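# Place the green block into the blue tray

## Task

Move the green block so that it ends up resting inside the blue tray, staying there once the robot lets go.

## Robot and tools

Robot: two arms, left_arm (robot's own left, +y side, base near (0.040, +0.274, 0.708) m) and right_arm (-y side, base near (0.040, -0.274, 0.708) m). Each ends in a parallel gripper. Its fingers point along the gripper's own +z axis and separate along its y axis. The reported end_effector_position is the spot between the pads, roughly 1 cm short of the fingertips.

Frame: one scene frame for everything. Origin on the table surface (z = 0) above the robot's foot; +x runs away from the robot over the table, +y toward the left arm, +z up. The table starts near x = +0.15 m and may be slightly rotated. Reported hand positions and orientations may be off by a few cm, more when reaching far.

The 16-number row: every arm command is one flat list of 16 numbers covering both arms, left first: x, y, z (metres, absolute position in the scene frame), qw, qx, qy, qz (absolute orientation, w first), opening; then the same eight for right_arm. Opening is a scale from -1 (shut) to +1 (fully open, 0.094 m); it is a target, not an offset. Both arms must always be filled in, even if one stays idle.

execute_actions(actions, cameras): actions is a list of actions; each action is a list of 1 to 15 rows, one row per 1/30 s step; if shorter than 15 rows, its last row is held for the remaining steps. Each row is a pose target. A target more than 0.6 m from a gripper's current position along any of that gripper's axes gets the action rejected for both arms; a malformed action or a failing first action rejects the whole call. An empty actions list returns state plus all camera images. cameras: list of names, ["all"], or [] ; an unknown name invalidates the call.

move(target, speed, blend, opening_speed, grip_force, blocking, cameras): drives each gripper in a straight line from its current Hand target to an absolute pose. target is one 16-number row or a list of up to 15 such rows visited in turn (all within 10 s total). speed: m/s, 0.002 to 4.3, default 0.25 (rotation up to twice that in rad/s); one value or one per target. blend: metres of corner rounding for lists, default 0 meaning a stop at each point. opening_speed: rate of opening change per second on the -1..1 scale, at least 0.2; use it for gentle closing. grip_force: newtons per pad, 10 to 50, one value or one per arm; persists; lower forces close slowly. blocking=false returns after about 0.5 s while motion continues; a new move then replaces the old one. Paths ignore obstacles and the other arm. The result ends with a move: line such as done, off_target, moving, held or fault; limits=paced means a pose was clipped, limits=held means steps were withheld. done means at rest within 10 mm and 2 degrees.

wait(seconds): 0 to 10, lets time pass with last commands held; returns early if a running move finishes. stop(): brakes a running move. zoom_image(camera, region): region [x0, y0, x1, y1] in pixels of that camera's newest image, at most 504 by 504. finished_scene(scene=1): ends the scene irreversibly.

Cameras: cam_head_left and cam_head_right (896x504, head bar), cam_over (896x504, overhead), cam_left_wrist and cam_right_wrist (672x504 fisheye on the hands). Calibration lines give K, distortion and T_world_to_cam; fixed cameras may be off by about 2 degrees and 9 mm, wrist views can lag during motion.

Reading results: end_effector_position and end_effector_quat_wxyz per arm; Hand target is where the controller is currently steering; Tool commands lists present opening commands. grip_measured shows finger opening on the command scale; with nothing held it reads up to 2.5 mm wide; on a gripped hard part it reads a bit below the part's width. Joint positions (last entry = opening in m), joint velocities (may be summarised as within noise), joint torques (include arm weight; entries 3 and 4 wrap at ±28 N m). Results of execute_actions may list intermediate hand positions.

Controller behaviour: each step the orientation goal is clipped to within 40 degrees of the current one, so big turns need several commands. Friction and load can leave a hand a few cm off its goal; that is not proof of contact. To keep an arm still, resend its last reported pose and desired opening unchanged each call; to keep an orientation, repeat the same quaternion. Writing 0 for an opening is a real command, not 'no change'.

Gripping: to grasp, open above the block, lower, then close; force rises sharply once the command is about 0.06 below the touch reading. To release, command an opening clearly larger than grip_measured.

Avoid: letting the block or anything drop from a height or off the table, releasing while moving, fast contact with the table or tray, pushing past contact, any contact between the two arms or closing one gripper on the other's fingers (can fail the task), sweeping a hand close past its own base (may flip the shoulder), and long holds of stretched or loaded arms, which overheat motors (MOTOR HOT warning, then an OVER-TEMPERATURE FAULT at 100 °C that drops the arm for 30 to 60 s). Joint limits (rad): waist ±2.880, shoulder 0 to 3.142, elbow 0 to 3.019, wrist pitch -1.693 to 1.571, wrist yaw ±1.571, wrist roll ±2.094.

Each tool is called after ">>>" as name(argument=value, ...), one argument or row to a line, values as JSON.

## Session

>>> execute_actions(
  actions=[],
)

Scene clock: 0.00 s.
left_arm: end_effector_position=(+0.3229, +0.5131, +0.3860) grip_measured=+1.000 end_effector_quat_wxyz=(+0.185, -0.729, +0.487, +0.444) | right_arm: end_effector_position=(+0.5342, -0.6237, +0.3871) grip_measured=+1.000 end_effector_quat_wxyz=(+0.164, +0.721, +0.449, -0.501)
Joint positions: left_arm=[-1.139 0.617 0.67 -0.439 -0.443 -1.933 0.094] | right_arm=[0.772 0.936 1.473 -1.018 0.155 1.823 0.094]
Joint velocities: within noise
Joint torques (N m): no reading
Heat: left arm: hottest waist 26 °C; right arm: hottest wrist pitch 26 °C.
Hand target: left_arm +0.3191, +0.5128, +0.3853; -0.181, +0.729, -0.486, -0.447 | right_arm +0.5367, -0.6234, +0.3874; +0.166, +0.721, +0.450, -0.500
Tool commands: left_gripper/opening=+1.0 right_gripper/opening=+1.0

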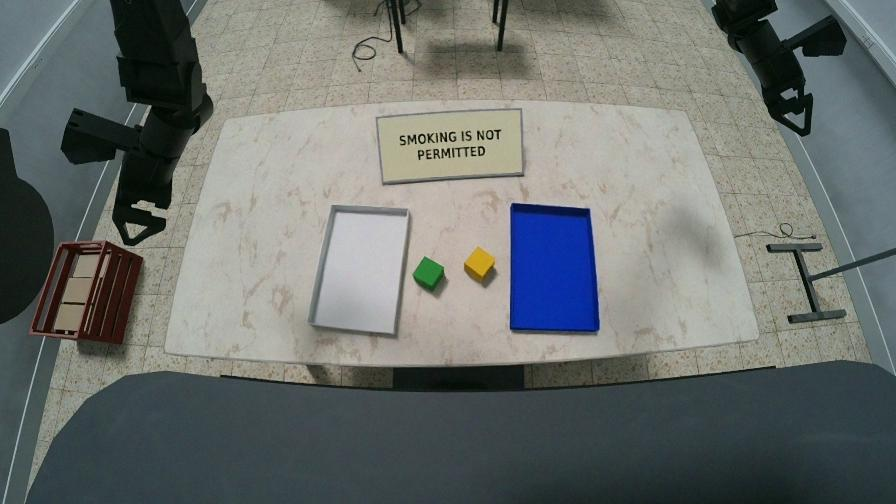

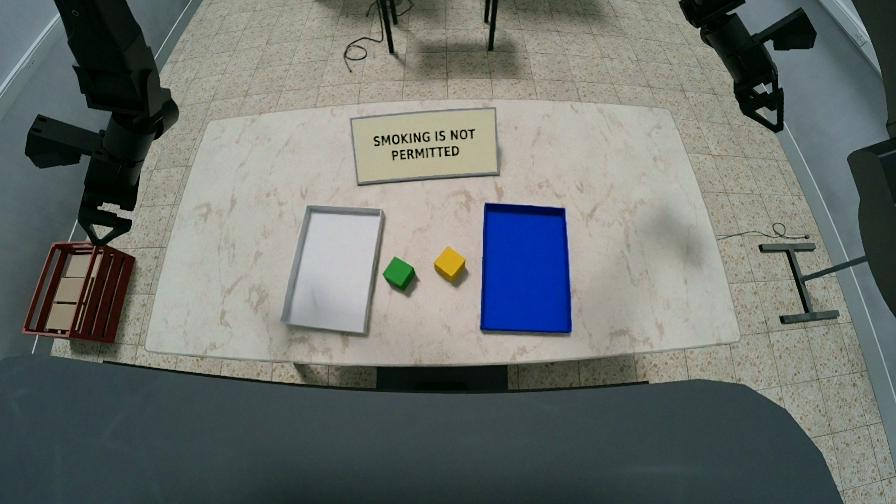

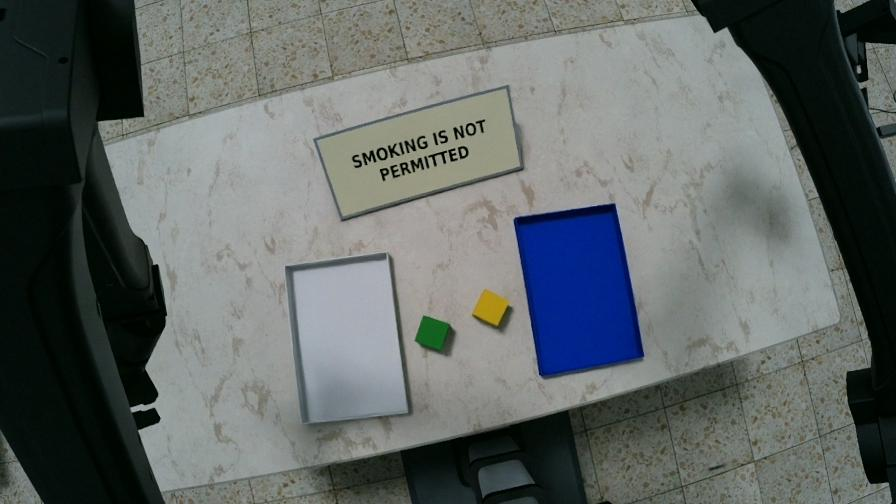

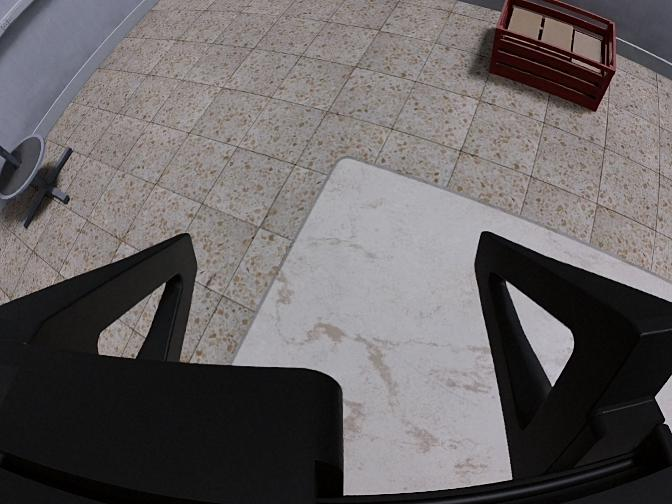

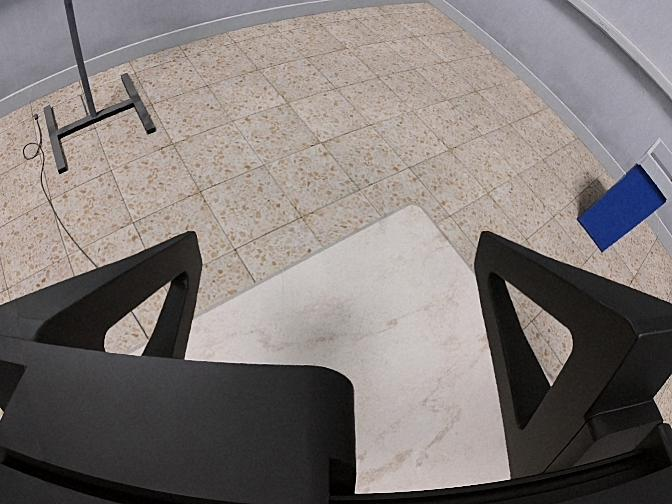

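>>> zoom_image(
  camera="cam_over",
  region=[380, 270, 540, 370],
)

>>> zoom_image(
  camera="cam_head_left",
  region=[380, 220, 540, 320],
)

Scaled by 3.150 from the camera's 896x504 image, which has a finer 1280x720 frame.

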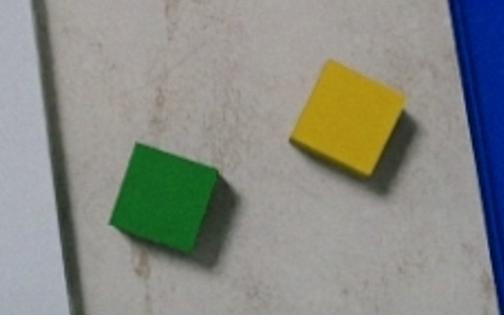

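Scaled by 3.150 from the camera's 896x504 image, which has a finer 1280x720 frame.

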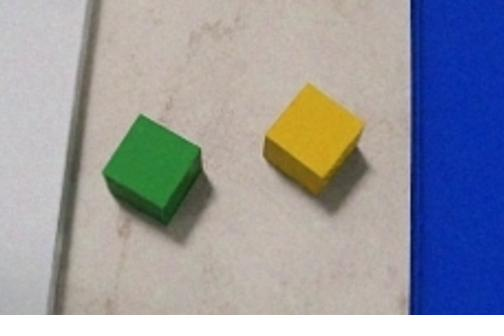

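>>> move(
  target=[0.360, 0.0755, 0.150, 0.0, -0.504, 0.864, 0.0, 1.0, 0.5342, -0.6237, 0.3871, 0.164, 0.721, 0.449, -0.501, 1.0],
  speed=0.45,
  cameras=["cam_left_wrist", "cam_over", "cam_head_left", "cam_head_right"],
)

Scene clock: 106.80 s.
left_arm: end_effector_position=(+0.3641, +0.0799, +0.1528) grip_measured=+1.000 end_effector_quat_wxyz=(-0.002, +0.508, -0.861, -0.002) | right_arm: end_effector_position=(+0.5342, -0.6237, +0.3871) grip_measured=+1.000 end_effector_quat_wxyz=(+0.164, +0.721, +0.449, -0.501)
Joint positions: left_arm=[-2.146 1.33 0.848 0.621 -0.575 -0.901 0.094] | right_arm=[0.772 0.936 1.473 -1.018 0.155 1.823 0.094]
Joint torques (N m): left_arm=[-6.53 -6.77 -3.37 0.99 0.07 0.12] | right_arm=[-3.96 -13.74 1.63 -0.72 0.56 -0.13]
Heat: left arm: hottest waist 26 °C; right arm: hottest wrist pitch 26 °C.
Hand target: left_arm +0.3599, +0.0756, +0.1501; +0.000, -0.504, +0.864, +0.000 | right_arm +0.5341, -0.6237, +0.3872; +0.164, +0.721, +0.449, -0.501
Off the commanded pose: left_arm 0.007 m, 1 deg | right_arm 0.000 m, 0 deg.
move: done
camera_calibration:
cam_left_wrist: T_world_to_cam=[[0.86807, -0.496255, -0.0135873, -0.271128], [-0.404913, -0.723596, 0.558976, 0.126939], [-0.287226, -0.479729, -0.829072, 0.398659], [0, 0, 0, 1]] pos_world=[0.401262, 0.148552, 0.255877]
Images, in order (width x height): cam_head_left 896x504, cam_head_right 896x504, cam_over 896x504, cam_left_wrist 672x504.

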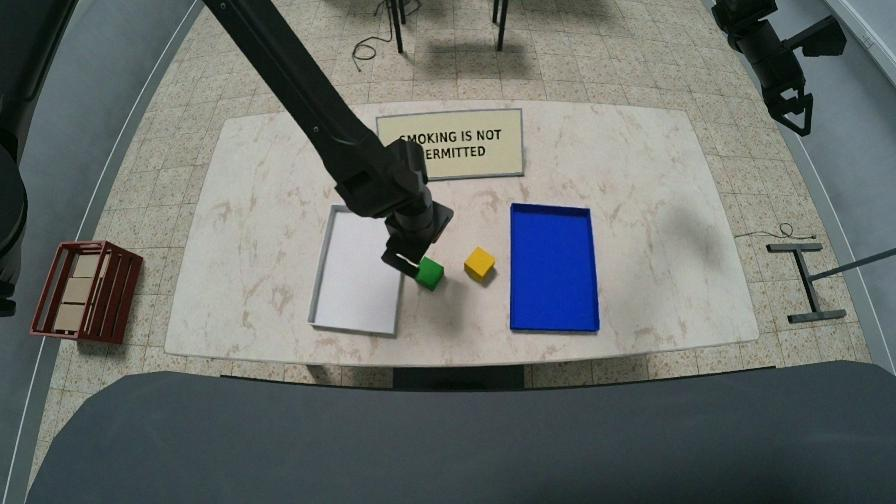

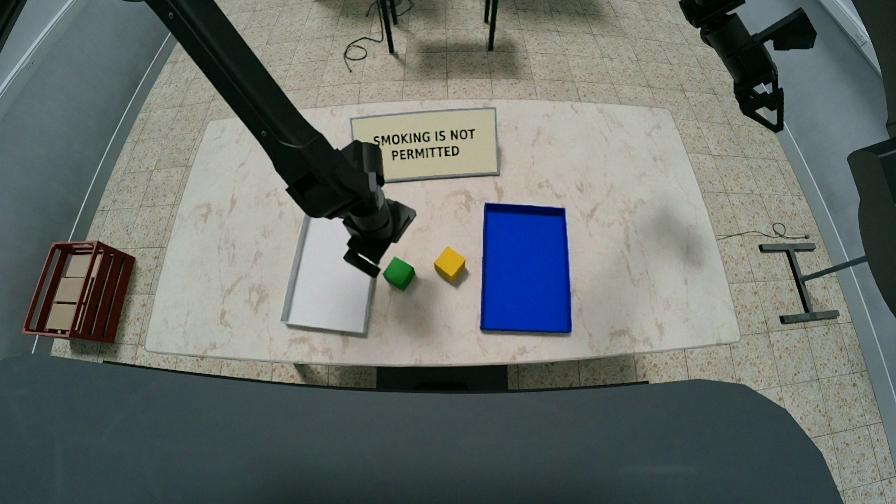

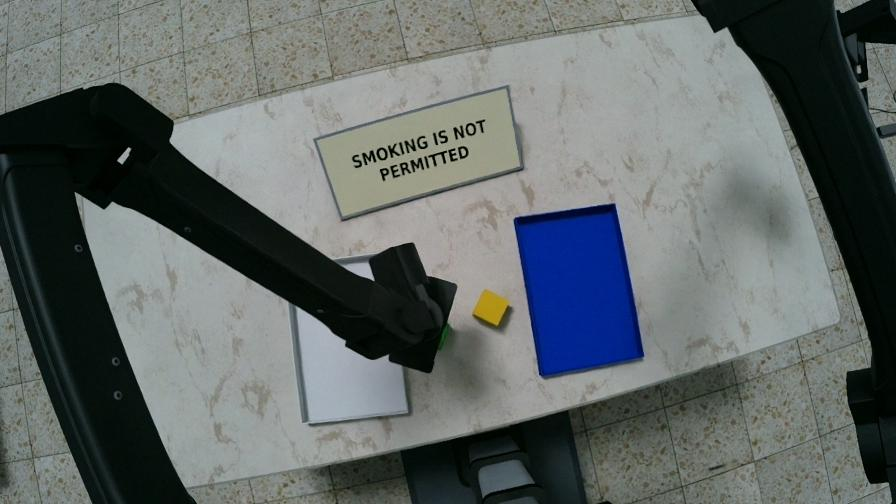

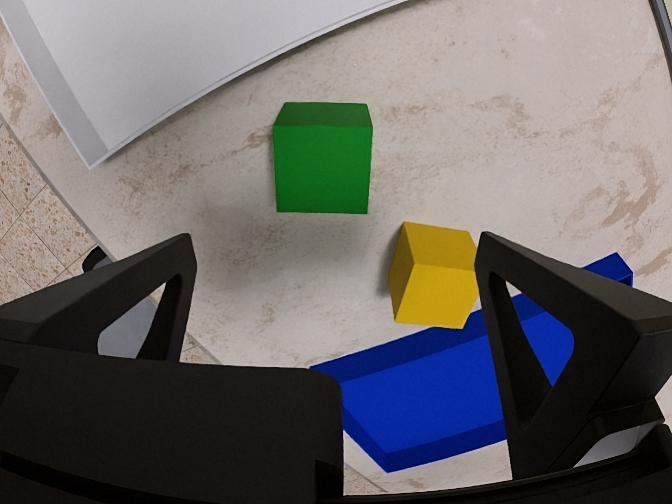

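>>> zoom_image(
  camera="cam_left_wrist",
  region=[180, 80, 500, 320],
)

>>> zoom_image(
  camera="cam_head_left",
  region=[370, 180, 510, 300],
)

>>> zoom_image(
  camera="cam_head_right",
  region=[330, 180, 470, 300],
)

Scaled by 1.575 from the camera's 672x504 image, which has a finer 960x720 frame.

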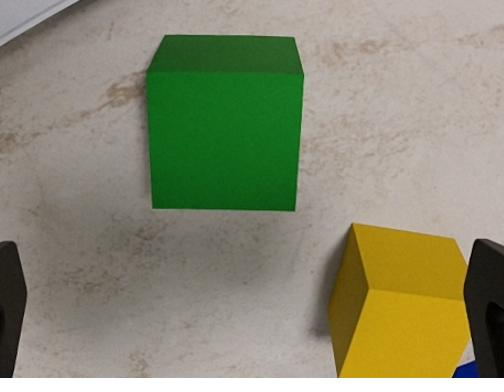

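Scaled by 3.600 from the camera's 896x504 image, which has a finer 1280x720 frame.

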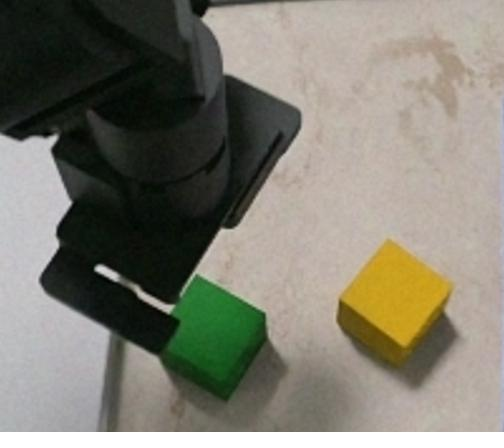

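Scaled by 3.600 from the camera's 896x504 image, which has a finer 1280x720 frame.

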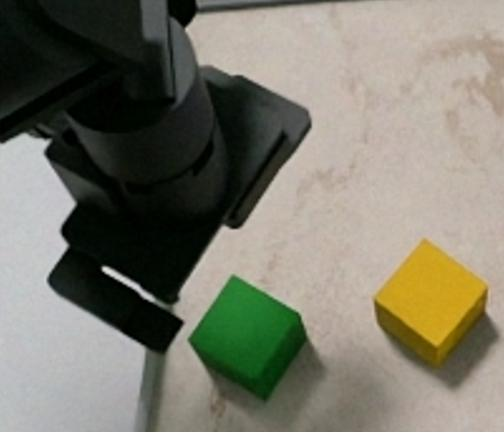

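>>> move(
  target=[0.346, 0.072, 0.040, 0.0, -0.504, 0.864, 0.0, 1.0, 0.5342, -0.6237, 0.3871, 0.164, 0.721, 0.449, -0.501, 1.0],
  speed=0.2,
  cameras=["cam_left_wrist", "cam_head_left"],
)

Scene clock: 170.50 s.
left_arm: end_effector_position=(+0.3574, +0.0675, +0.0467) grip_measured=+1.000 end_effector_quat_wxyz=(-0.007, +0.505, -0.863, +0.008) | right_arm: end_effector_position=(+0.5342, -0.6237, +0.3871) grip_measured=+1.000 end_effector_quat_wxyz=(+0.164, +0.721, +0.449, -0.501)
Joint positions: left_arm=[-2.046 1.575 1.111 0.614 -0.461 -0.903 0.094] | right_arm=[0.772 0.936 1.473 -1.018 0.155 1.823 0.094]
Joint torques (N m): left_arm=[-6.18 -6.71 -3.38 0.29 0.08 -0.04] | right_arm=[-3.9 -13.74 1.61 -0.73 0.55 -0.12]
Heat: left arm: hottest waist 26 °C; right arm: hottest wrist pitch 26 °C.
Hand target: left_arm +0.3459, +0.0721, +0.0404; +0.000, -0.504, +0.864, +0.000 | right_arm +0.5341, -0.6237, +0.3872; +0.164, +0.721, +0.449, -0.501
Off the commanded pose: left_arm 0.014 m, 1 deg | right_arm 0.000 m, 0 deg.
move: off_target (left_arm)
camera_calibration:
cam_left_wrist: T_world_to_cam=[[0.865185, -0.50137, 0.00915303, -0.272602], [-0.419764, -0.714135, 0.560187, 0.17936], [-0.274325, -0.488508, -0.828315, 0.29883], [0, 0, 0, 1]] pos_world=[0.393116, 0.137393, 0.149545]
Images, in order (width x height): cam_head_left 896x504, cam_left_wrist 672x504.

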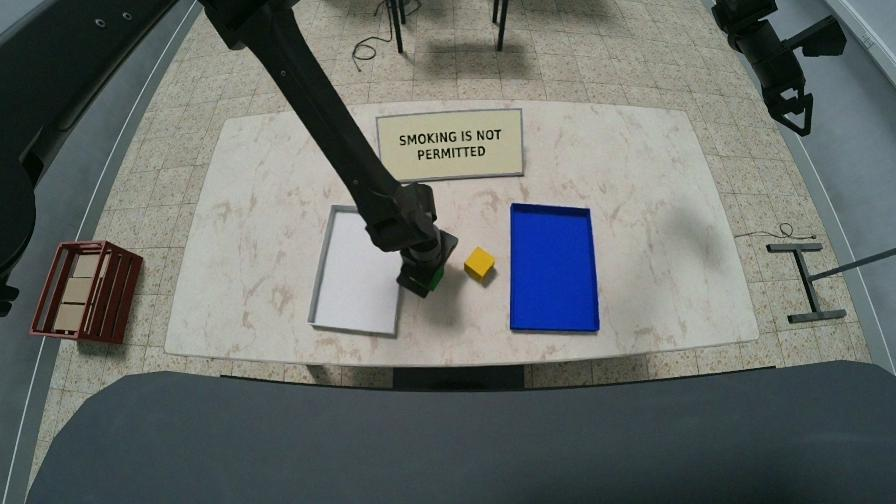

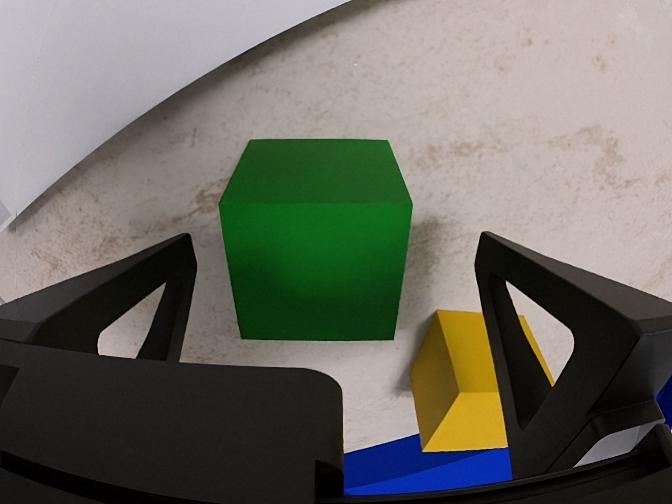

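>>> move(
  target=[
    [0.3416, 0.0746, 0.030, 0.0, -0.504, 0.864, 0.0, 1.0, 0.5342, -0.6237, 0.3871, 0.164, 0.721, 0.449, -0.501, 1.0],
    [0.3416, 0.0746, 0.030, 0.0, -0.504, 0.864, 0.0, -0.15, 0.5342, -0.6237, 0.3871, 0.164, 0.721, 0.449, -0.501, 1.0],
  ],
  speed=0.1,
  opening_speed=1.2,
  cameras=["cam_left_wrist"],
)

Scene clock: 188.43 s.
left_arm: end_effector_position=(+0.3545, +0.0693, +0.0377) grip_measured=+0.040 end_effector_quat_wxyz=(-0.006, +0.505, -0.863, +0.009) | right_arm: end_effector_position=(+0.5342, -0.6237, +0.3871) grip_measured=+1.000 end_effector_quat_wxyz=(+0.164, +0.721, +0.449, -0.501)
Joint positions: left_arm=[-2.034 1.594 1.13 0.614 -0.447 -0.905 0.049] | right_arm=[0.772 0.936 1.473 -1.018 0.155 1.823 0.094]
Joint torques (N m): left_arm=[-6.01 -6.65 -3.36 0.39 0.08 -0.03] | right_arm=[-3.96 -13.63 1.62 -0.72 0.56 -0.12]
Heat: left arm: hottest waist 26 °C; right arm: hottest wrist yaw 26 °C.
Hand target: left_arm +0.3415, +0.0748, +0.0305; +0.000, -0.504, +0.864, +0.000 | right_arm +0.5341, -0.6237, +0.3872; +0.164, +0.721, +0.449, -0.501
Off the commanded pose: left_arm 0.016 m, 1 deg | right_arm 0.000 m, 0 deg.
move: off_target (left_arm); target 2's new opening was sent with left_arm's hand 0.016 m and 1 deg from that target
camera_calibration:
cam_left_wrist: T_world_to_cam=[[0.865321, -0.501113, 0.0102418, -0.269208], [-0.419734, -0.713327, 0.561238, 0.184289], [-0.273938, -0.48995, -0.827591, 0.291344], [0, 0, 0, 1]] pos_world=[0.390114, 0.139299, 0.140441]
Images, in order (width x height): cam_left_wrist 672x504.

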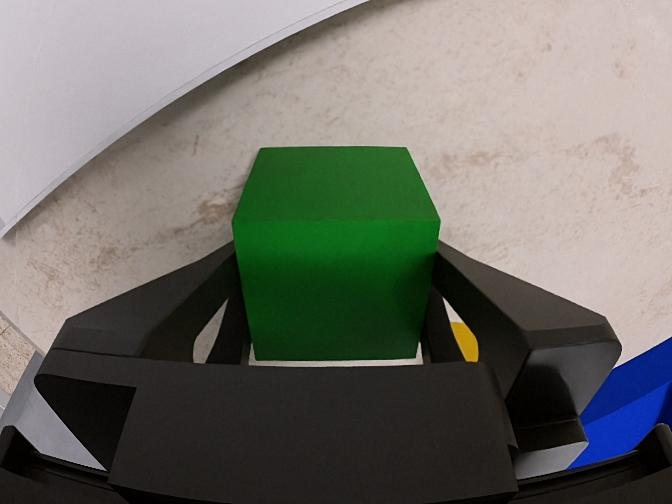

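>>> move(
  target=[
    [0.345, 0.074, 0.125, 0.0, -0.504, 0.864, 0.0, -0.15, 0.5342, -0.6237, 0.3871, 0.164, 0.721, 0.449, -0.501, 1.0],
    [0.365, -0.180, 0.130, 0.0, -0.504, 0.864, 0.0, -0.15, 0.5342, -0.6237, 0.3871, 0.164, 0.721, 0.449, -0.501, 1.0],
    [0.365, -0.190, 0.075, 0.0, -0.504, 0.864, 0.0, -0.15, 0.5342, -0.6237, 0.3871, 0.164, 0.721, 0.449, -0.501, 1.0],
  ],
  speed=[0.2, 0.3, 0.2],
  blend=[0.03, 0.03, 0],
  cameras=["cam_left_wrist", "cam_over", "cam_head_right"],
)

Scene clock: 203.67 s.
left_arm: end_effector_position=(+0.3771, -0.1957, +0.0855) grip_measured=+0.040 end_effector_quat_wxyz=(-0.003, +0.512, -0.859, +0.009) | right_arm: end_effector_position=(+0.5342, -0.6237, +0.3871) grip_measured=+1.000 end_effector_quat_wxyz=(+0.164, +0.721, +0.449, -0.501)
Joint positions: left_arm=[-2.447 1.917 1.553 0.559 -0.853 -0.836 0.049] | right_arm=[0.772 0.936 1.473 -1.018 0.155 1.823 0.094]
Joint torques (N m): left_arm=[-14.39 -2.84 -2.25 0.09 0.08 0.06] | right_arm=[-4.01 -13.68 1.62 -0.72 0.55 -0.13]
Heat: left arm: hottest waist 26 °C; right arm: hottest wrist yaw 26 °C.
Hand target: left_arm +0.3650, -0.1898, +0.0754; +0.000, -0.504, +0.864, +0.000 | right_arm +0.5341, -0.6237, +0.3872; +0.164, +0.721, +0.449, -0.501
Off the commanded pose: left_arm 0.017 m, 1 deg | right_arm 0.000 m, 0 deg.
move: off_target (left_arm); blend cut to 0.028 m at target 2
camera_calibration:
cam_left_wrist: T_world_to_cam=[[0.872315, -0.488906, 0.00614428, -0.421906], [-0.405979, -0.717236, 0.566351, -0.0284582], [-0.272486, -0.496531, -0.824141, 0.205211], [0, 0, 0, 1]] pos_world=[0.412399, -0.12479, 0.187832]
Images, in order (width x height): cam_head_right 896x504, cam_over 896x504, cam_left_wrist 672x504.

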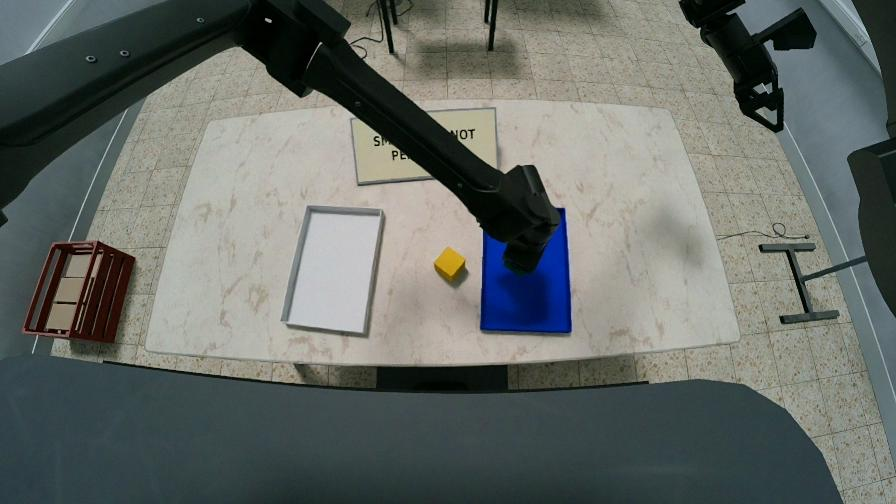

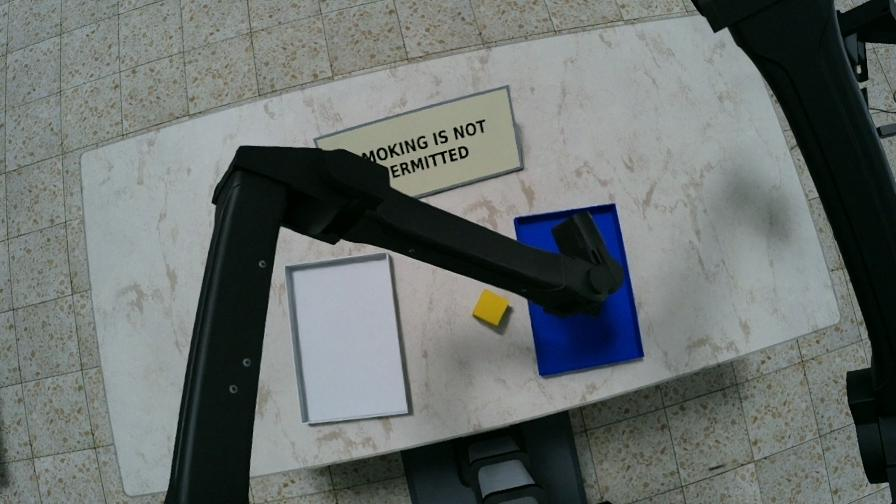

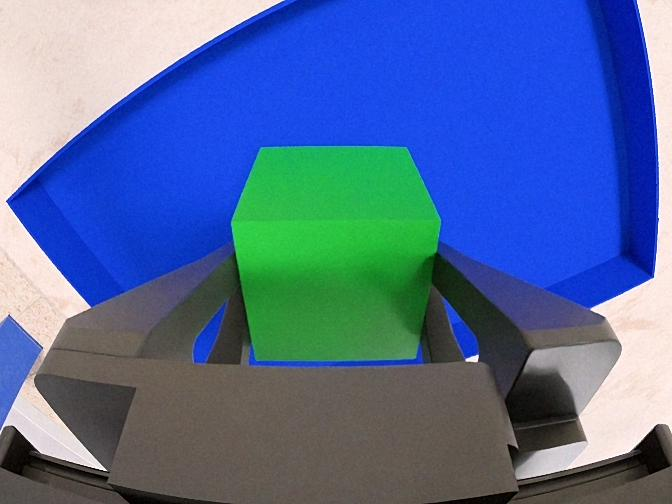

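>>> move(
  target=[0.365, -0.190, 0.040, 0.0, -0.504, 0.864, 0.0, -0.15, 0.5342, -0.6237, 0.3871, 0.164, 0.721, 0.449, -0.501, 1.0],
  speed=0.08,
  cameras=["cam_left_wrist", "cam_head_right"],
)

Scene clock: 208.40 s.
left_arm: end_effector_position=(+0.3771, -0.1952, +0.0496) grip_measured=+0.040 end_effector_quat_wxyz=(-0.003, +0.507, -0.862, +0.008) | right_arm: end_effector_position=(+0.5342, -0.6237, +0.3871) grip_measured=+1.000 end_effector_quat_wxyz=(+0.164, +0.721, +0.449, -0.501)
Joint positions: left_arm=[-2.406 1.971 1.65 0.508 -0.815 -0.837 0.049] | right_arm=[0.772 0.936 1.473 -1.018 0.155 1.823 0.094]
Joint torques (N m): left_arm=[-14.97 -2.96 -2.06 0.21 0.08 -0.03] | right_arm=[-3.9 -13.74 1.65 -0.7 0.56 -0.12]
Heat: left arm: hottest waist 26 °C; right arm: hottest wrist yaw 26 °C.
Hand target: left_arm +0.3650, -0.1898, +0.0404; +0.000, -0.504, +0.864, +0.000 | right_arm +0.5341, -0.6237, +0.3872; +0.164, +0.721, +0.449, -0.501
Off the commanded pose: left_arm 0.016 m, 1 deg | right_arm 0.000 m, 0 deg.
move: off_target (left_arm)
camera_calibration:
cam_left_wrist: T_world_to_cam=[[0.867683, -0.497089, 0.00540973, -0.42128], [-0.4129, -0.714583, 0.564699, -0.00462495], [-0.27684, -0.492213, -0.825279, 0.178421], [0, 0, 0, 1]] pos_world=[0.413022, -0.124897, 0.152138]
Images, in order (width x height): cam_head_right 896x504, cam_left_wrist 672x504.

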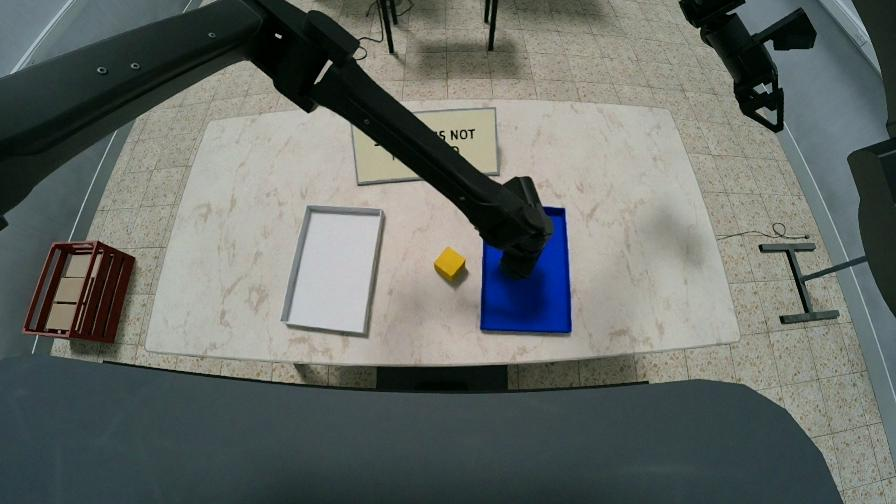

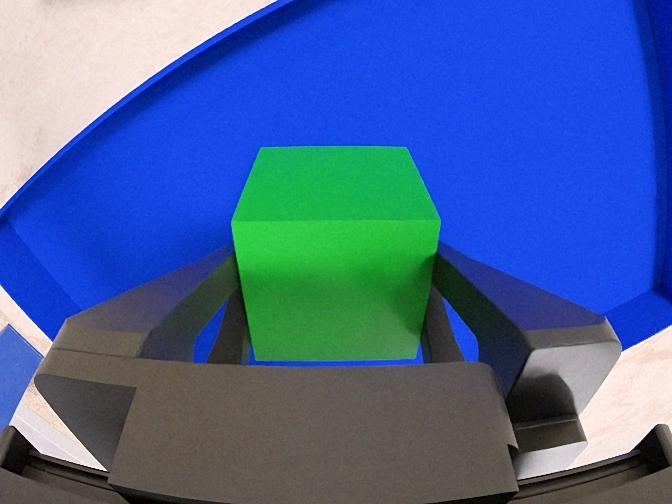

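>>> move(
  target=[0.365, -0.190, 0.0315, 0.0, -0.504, 0.864, 0.0, -0.15, 0.5342, -0.6237, 0.3871, 0.164, 0.721, 0.449, -0.501, 1.0],
  speed=0.04,
  cameras=["cam_left_wrist"],
)

Scene clock: 211.87 s.
left_arm: end_effector_position=(+0.3789, -0.1983, +0.0446) grip_measured=+0.040 end_effector_quat_wxyz=(-0.003, +0.508, -0.861, +0.011) | right_arm: end_effector_position=(+0.5342, -0.6237, +0.3871) grip_measured=+1.000 end_effector_quat_wxyz=(+0.164, +0.721, +0.449, -0.501)
Joint positions: left_arm=[-2.403 1.982 1.673 0.496 -0.806 -0.84 0.049] | right_arm=[0.772 0.936 1.473 -1.018 0.155 1.823 0.094]
Joint torques (N m): left_arm=[-14.45 -2.9 -1.96 0.21 0.08 -0.04] | right_arm=[-3.9 -13.63 1.63 -0.72 0.55 -0.13]
Heat: left arm: hottest waist 26 °C; right arm: hottest wrist yaw 26 °C.
Hand target: left_arm +0.3650, -0.1895, +0.0320; +0.000, -0.504, +0.864, +0.000 | right_arm +0.5341, -0.6237, +0.3872; +0.164, +0.721, +0.449, -0.501
Off the commanded pose: left_arm 0.021 m, 1 deg | right_arm 0.000 m, 0 deg.
move: off_target (left_arm)
camera_calibration:
cam_left_wrist: T_world_to_cam=[[0.868481, -0.495633, 0.00943482, -0.424601], [-0.412549, -0.712082, 0.568104, -0.00301015], [-0.274852, -0.49728, -0.822903, 0.171353], [0, 0, 0, 1]] pos_world=[0.414613, -0.127379, 0.146723]
Images, in order (width x height): cam_left_wrist 672x504.

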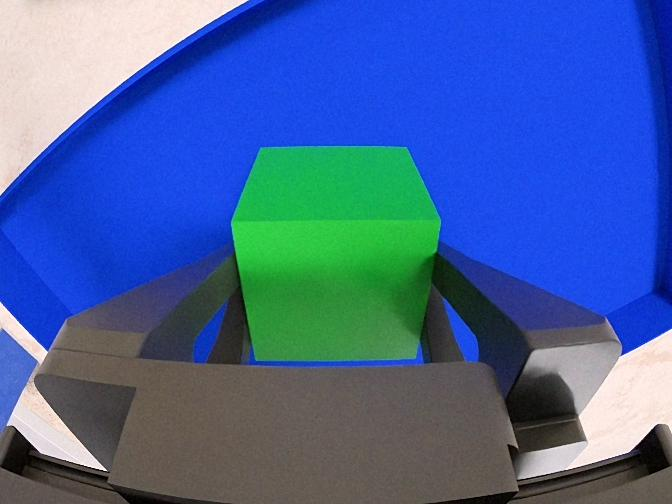

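>>> move(
  target=[0.365, -0.187, 0.025, 0.0, -0.504, 0.864, 0.0, -0.15, 0.5342, -0.6237, 0.3871, 0.164, 0.721, 0.449, -0.501, 1.0],
  speed=0.04,
  cameras=["cam_left_wrist"],
)

Scene clock: 220.90 s.
left_arm: end_effector_position=(+0.3793, -0.1993, +0.0442) grip_measured=+0.040 end_effector_quat_wxyz=(-0.001, +0.509, -0.861, +0.012) | right_arm: end_effector_position=(+0.5342, -0.6237, +0.3871) grip_measured=+1.000 end_effector_quat_wxyz=(+0.164, +0.721, +0.449, -0.501)
Joint positions: left_arm=[-2.403 1.982 1.676 0.49 -0.803 -0.844 0.049] | right_arm=[0.772 0.936 1.473 -1.018 0.155 1.823 0.094]
Joint torques (N m): left_arm=[-13.63 -2.73 -1.44 0.4 0.34 -0.03] | right_arm=[-3.9 -13.8 1.61 -0.7 0.55 -0.13]
Heat: left arm: hottest waist 27 °C; right arm: hottest wrist yaw 26 °C.
Hand target: left_arm +0.3649, -0.1863, +0.0261; +0.000, -0.504, +0.864, +0.000 | right_arm +0.5341, -0.6237, +0.3872; +0.164, +0.721, +0.449, -0.501
Off the commanded pose: left_arm 0.027 m, 2 deg | right_arm 0.000 m, 0 deg.
move: off_target (left_arm)
camera_calibration:
cam_left_wrist: T_world_to_cam=[[0.86942, -0.493969, 0.0101716, -0.425468], [-0.410451, -0.710657, 0.571398, -0.00395866], [-0.275024, -0.50096, -0.82061, 0.169902], [0, 0, 0, 1]] pos_world=[0.415013, -0.127867, 0.146013]
Images, in order (width x height): cam_left_wrist 672x504.

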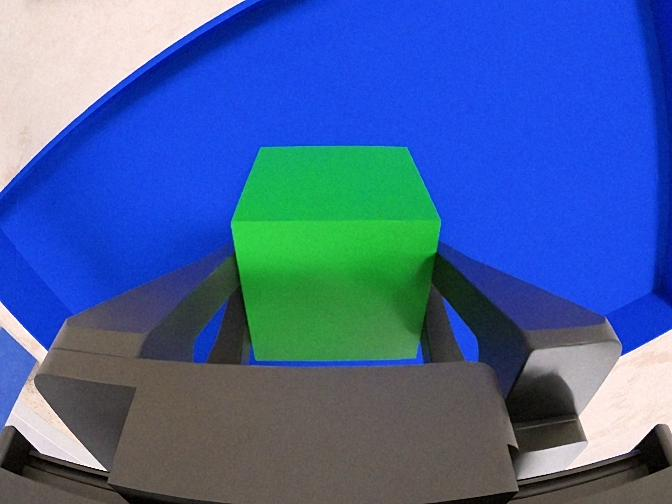

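>>> move(
  target=[
    [0.3672, -0.1938, 0.0345, 0.0, -0.504, 0.864, 0.0, -0.15, 0.5342, -0.6237, 0.3871, 0.164, 0.721, 0.449, -0.501, 1.0],
    [0.3672, -0.1938, 0.0345, 0.0, -0.504, 0.864, 0.0, 1.0, 0.5342, -0.6237, 0.3871, 0.164, 0.721, 0.449, -0.501, 1.0],
    [0.370, -0.195, 0.15, 0.0, -0.504, 0.864, 0.0, 1.0, 0.5342, -0.6237, 0.3871, 0.164, 0.721, 0.449, -0.501, 1.0],
  ],
  speed=[0.05, 0.1, 0.15],
  opening_speed=1.4,
  cameras=["cam_left_wrist", "cam_over", "cam_head_right"],
)

Scene clock: 233.93 s.
left_arm: end_effector_position=(+0.3732, -0.1973, +0.1463) grip_measured=+0.998 end_effector_quat_wxyz=(+0.000, +0.508, -0.861, +0.000) | right_arm: end_effector_position=(+0.5342, -0.6237, +0.3871) grip_measured=+1.000 end_effector_quat_wxyz=(+0.164, +0.721, +0.449, -0.501)
Joint positions: left_arm=[-2.527 1.845 1.418 0.627 -0.947 -0.814 0.094] | right_arm=[0.772 0.936 1.473 -1.018 0.155 1.823 0.094]
Joint torques (N m): left_arm=[-15.74 -3.78 -3.89 0.76 -0.13 0.15] | right_arm=[-3.96 -13.63 1.62 -0.73 0.55 -0.13]
Heat: left arm: hottest waist 27 °C; right arm: hottest wrist yaw 26 °C.
Hand target: left_arm +0.3699, -0.1950, +0.1499; +0.000, -0.504, +0.864, +0.000 | right_arm +0.5341, -0.6237, +0.3872; +0.164, +0.721, +0.449, -0.501
Off the commanded pose: left_arm 0.005 m, 1 deg | right_arm 0.000 m, 0 deg.
move: done; target 2's new opening was sent with left_arm's hand 0.016 m and 1 deg from that target
camera_calibration:
cam_left_wrist: T_world_to_cam=[[0.868082, -0.496299, -0.0110138, -0.417026], [-0.405042, -0.720941, 0.562303, -0.0661398], [-0.287011, -0.483664, -0.826858, 0.261795], [0, 0, 0, 1]] pos_world=[0.410362, -0.128032, 0.249065]
Images, in order (width x height): cam_head_right 896x504, cam_over 896x504, cam_left_wrist 672x504.

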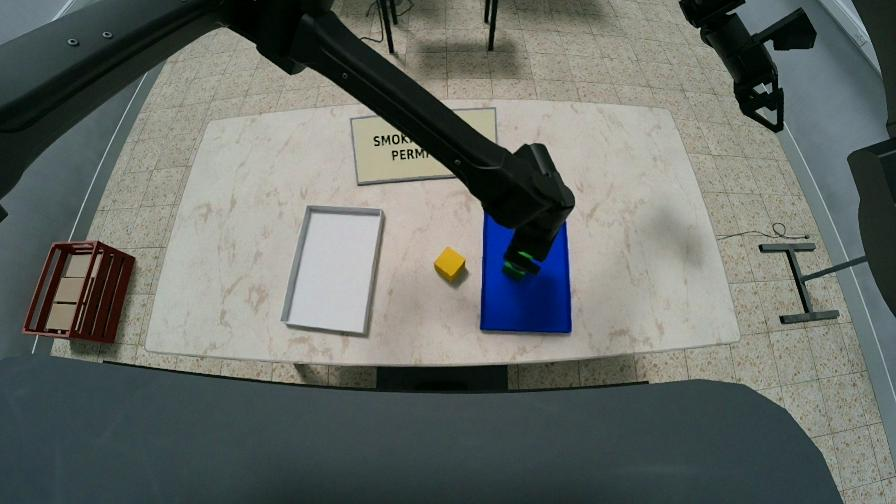

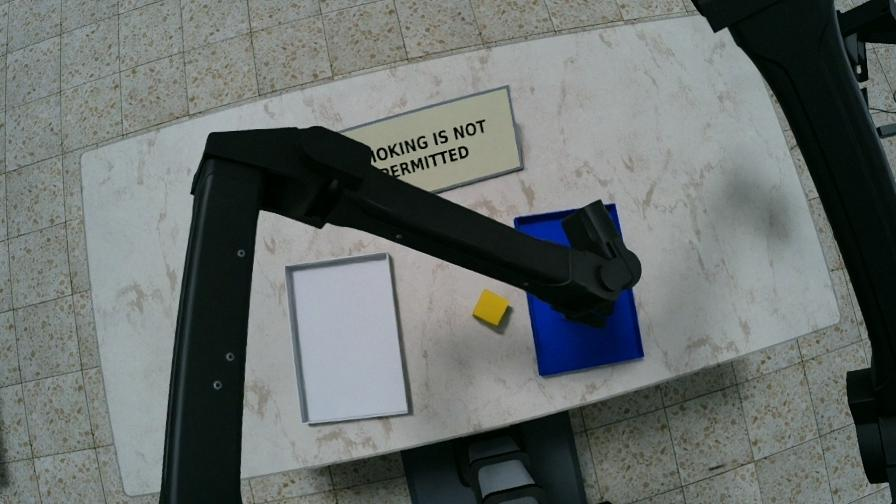

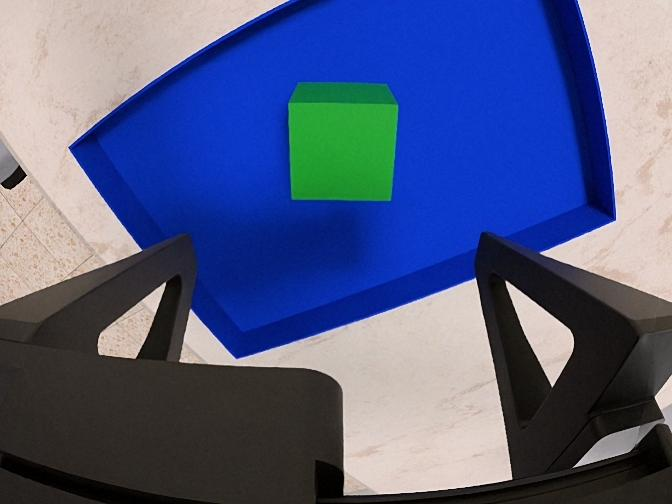

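>>> finished_scene(
)

The scene is finished: the task was done.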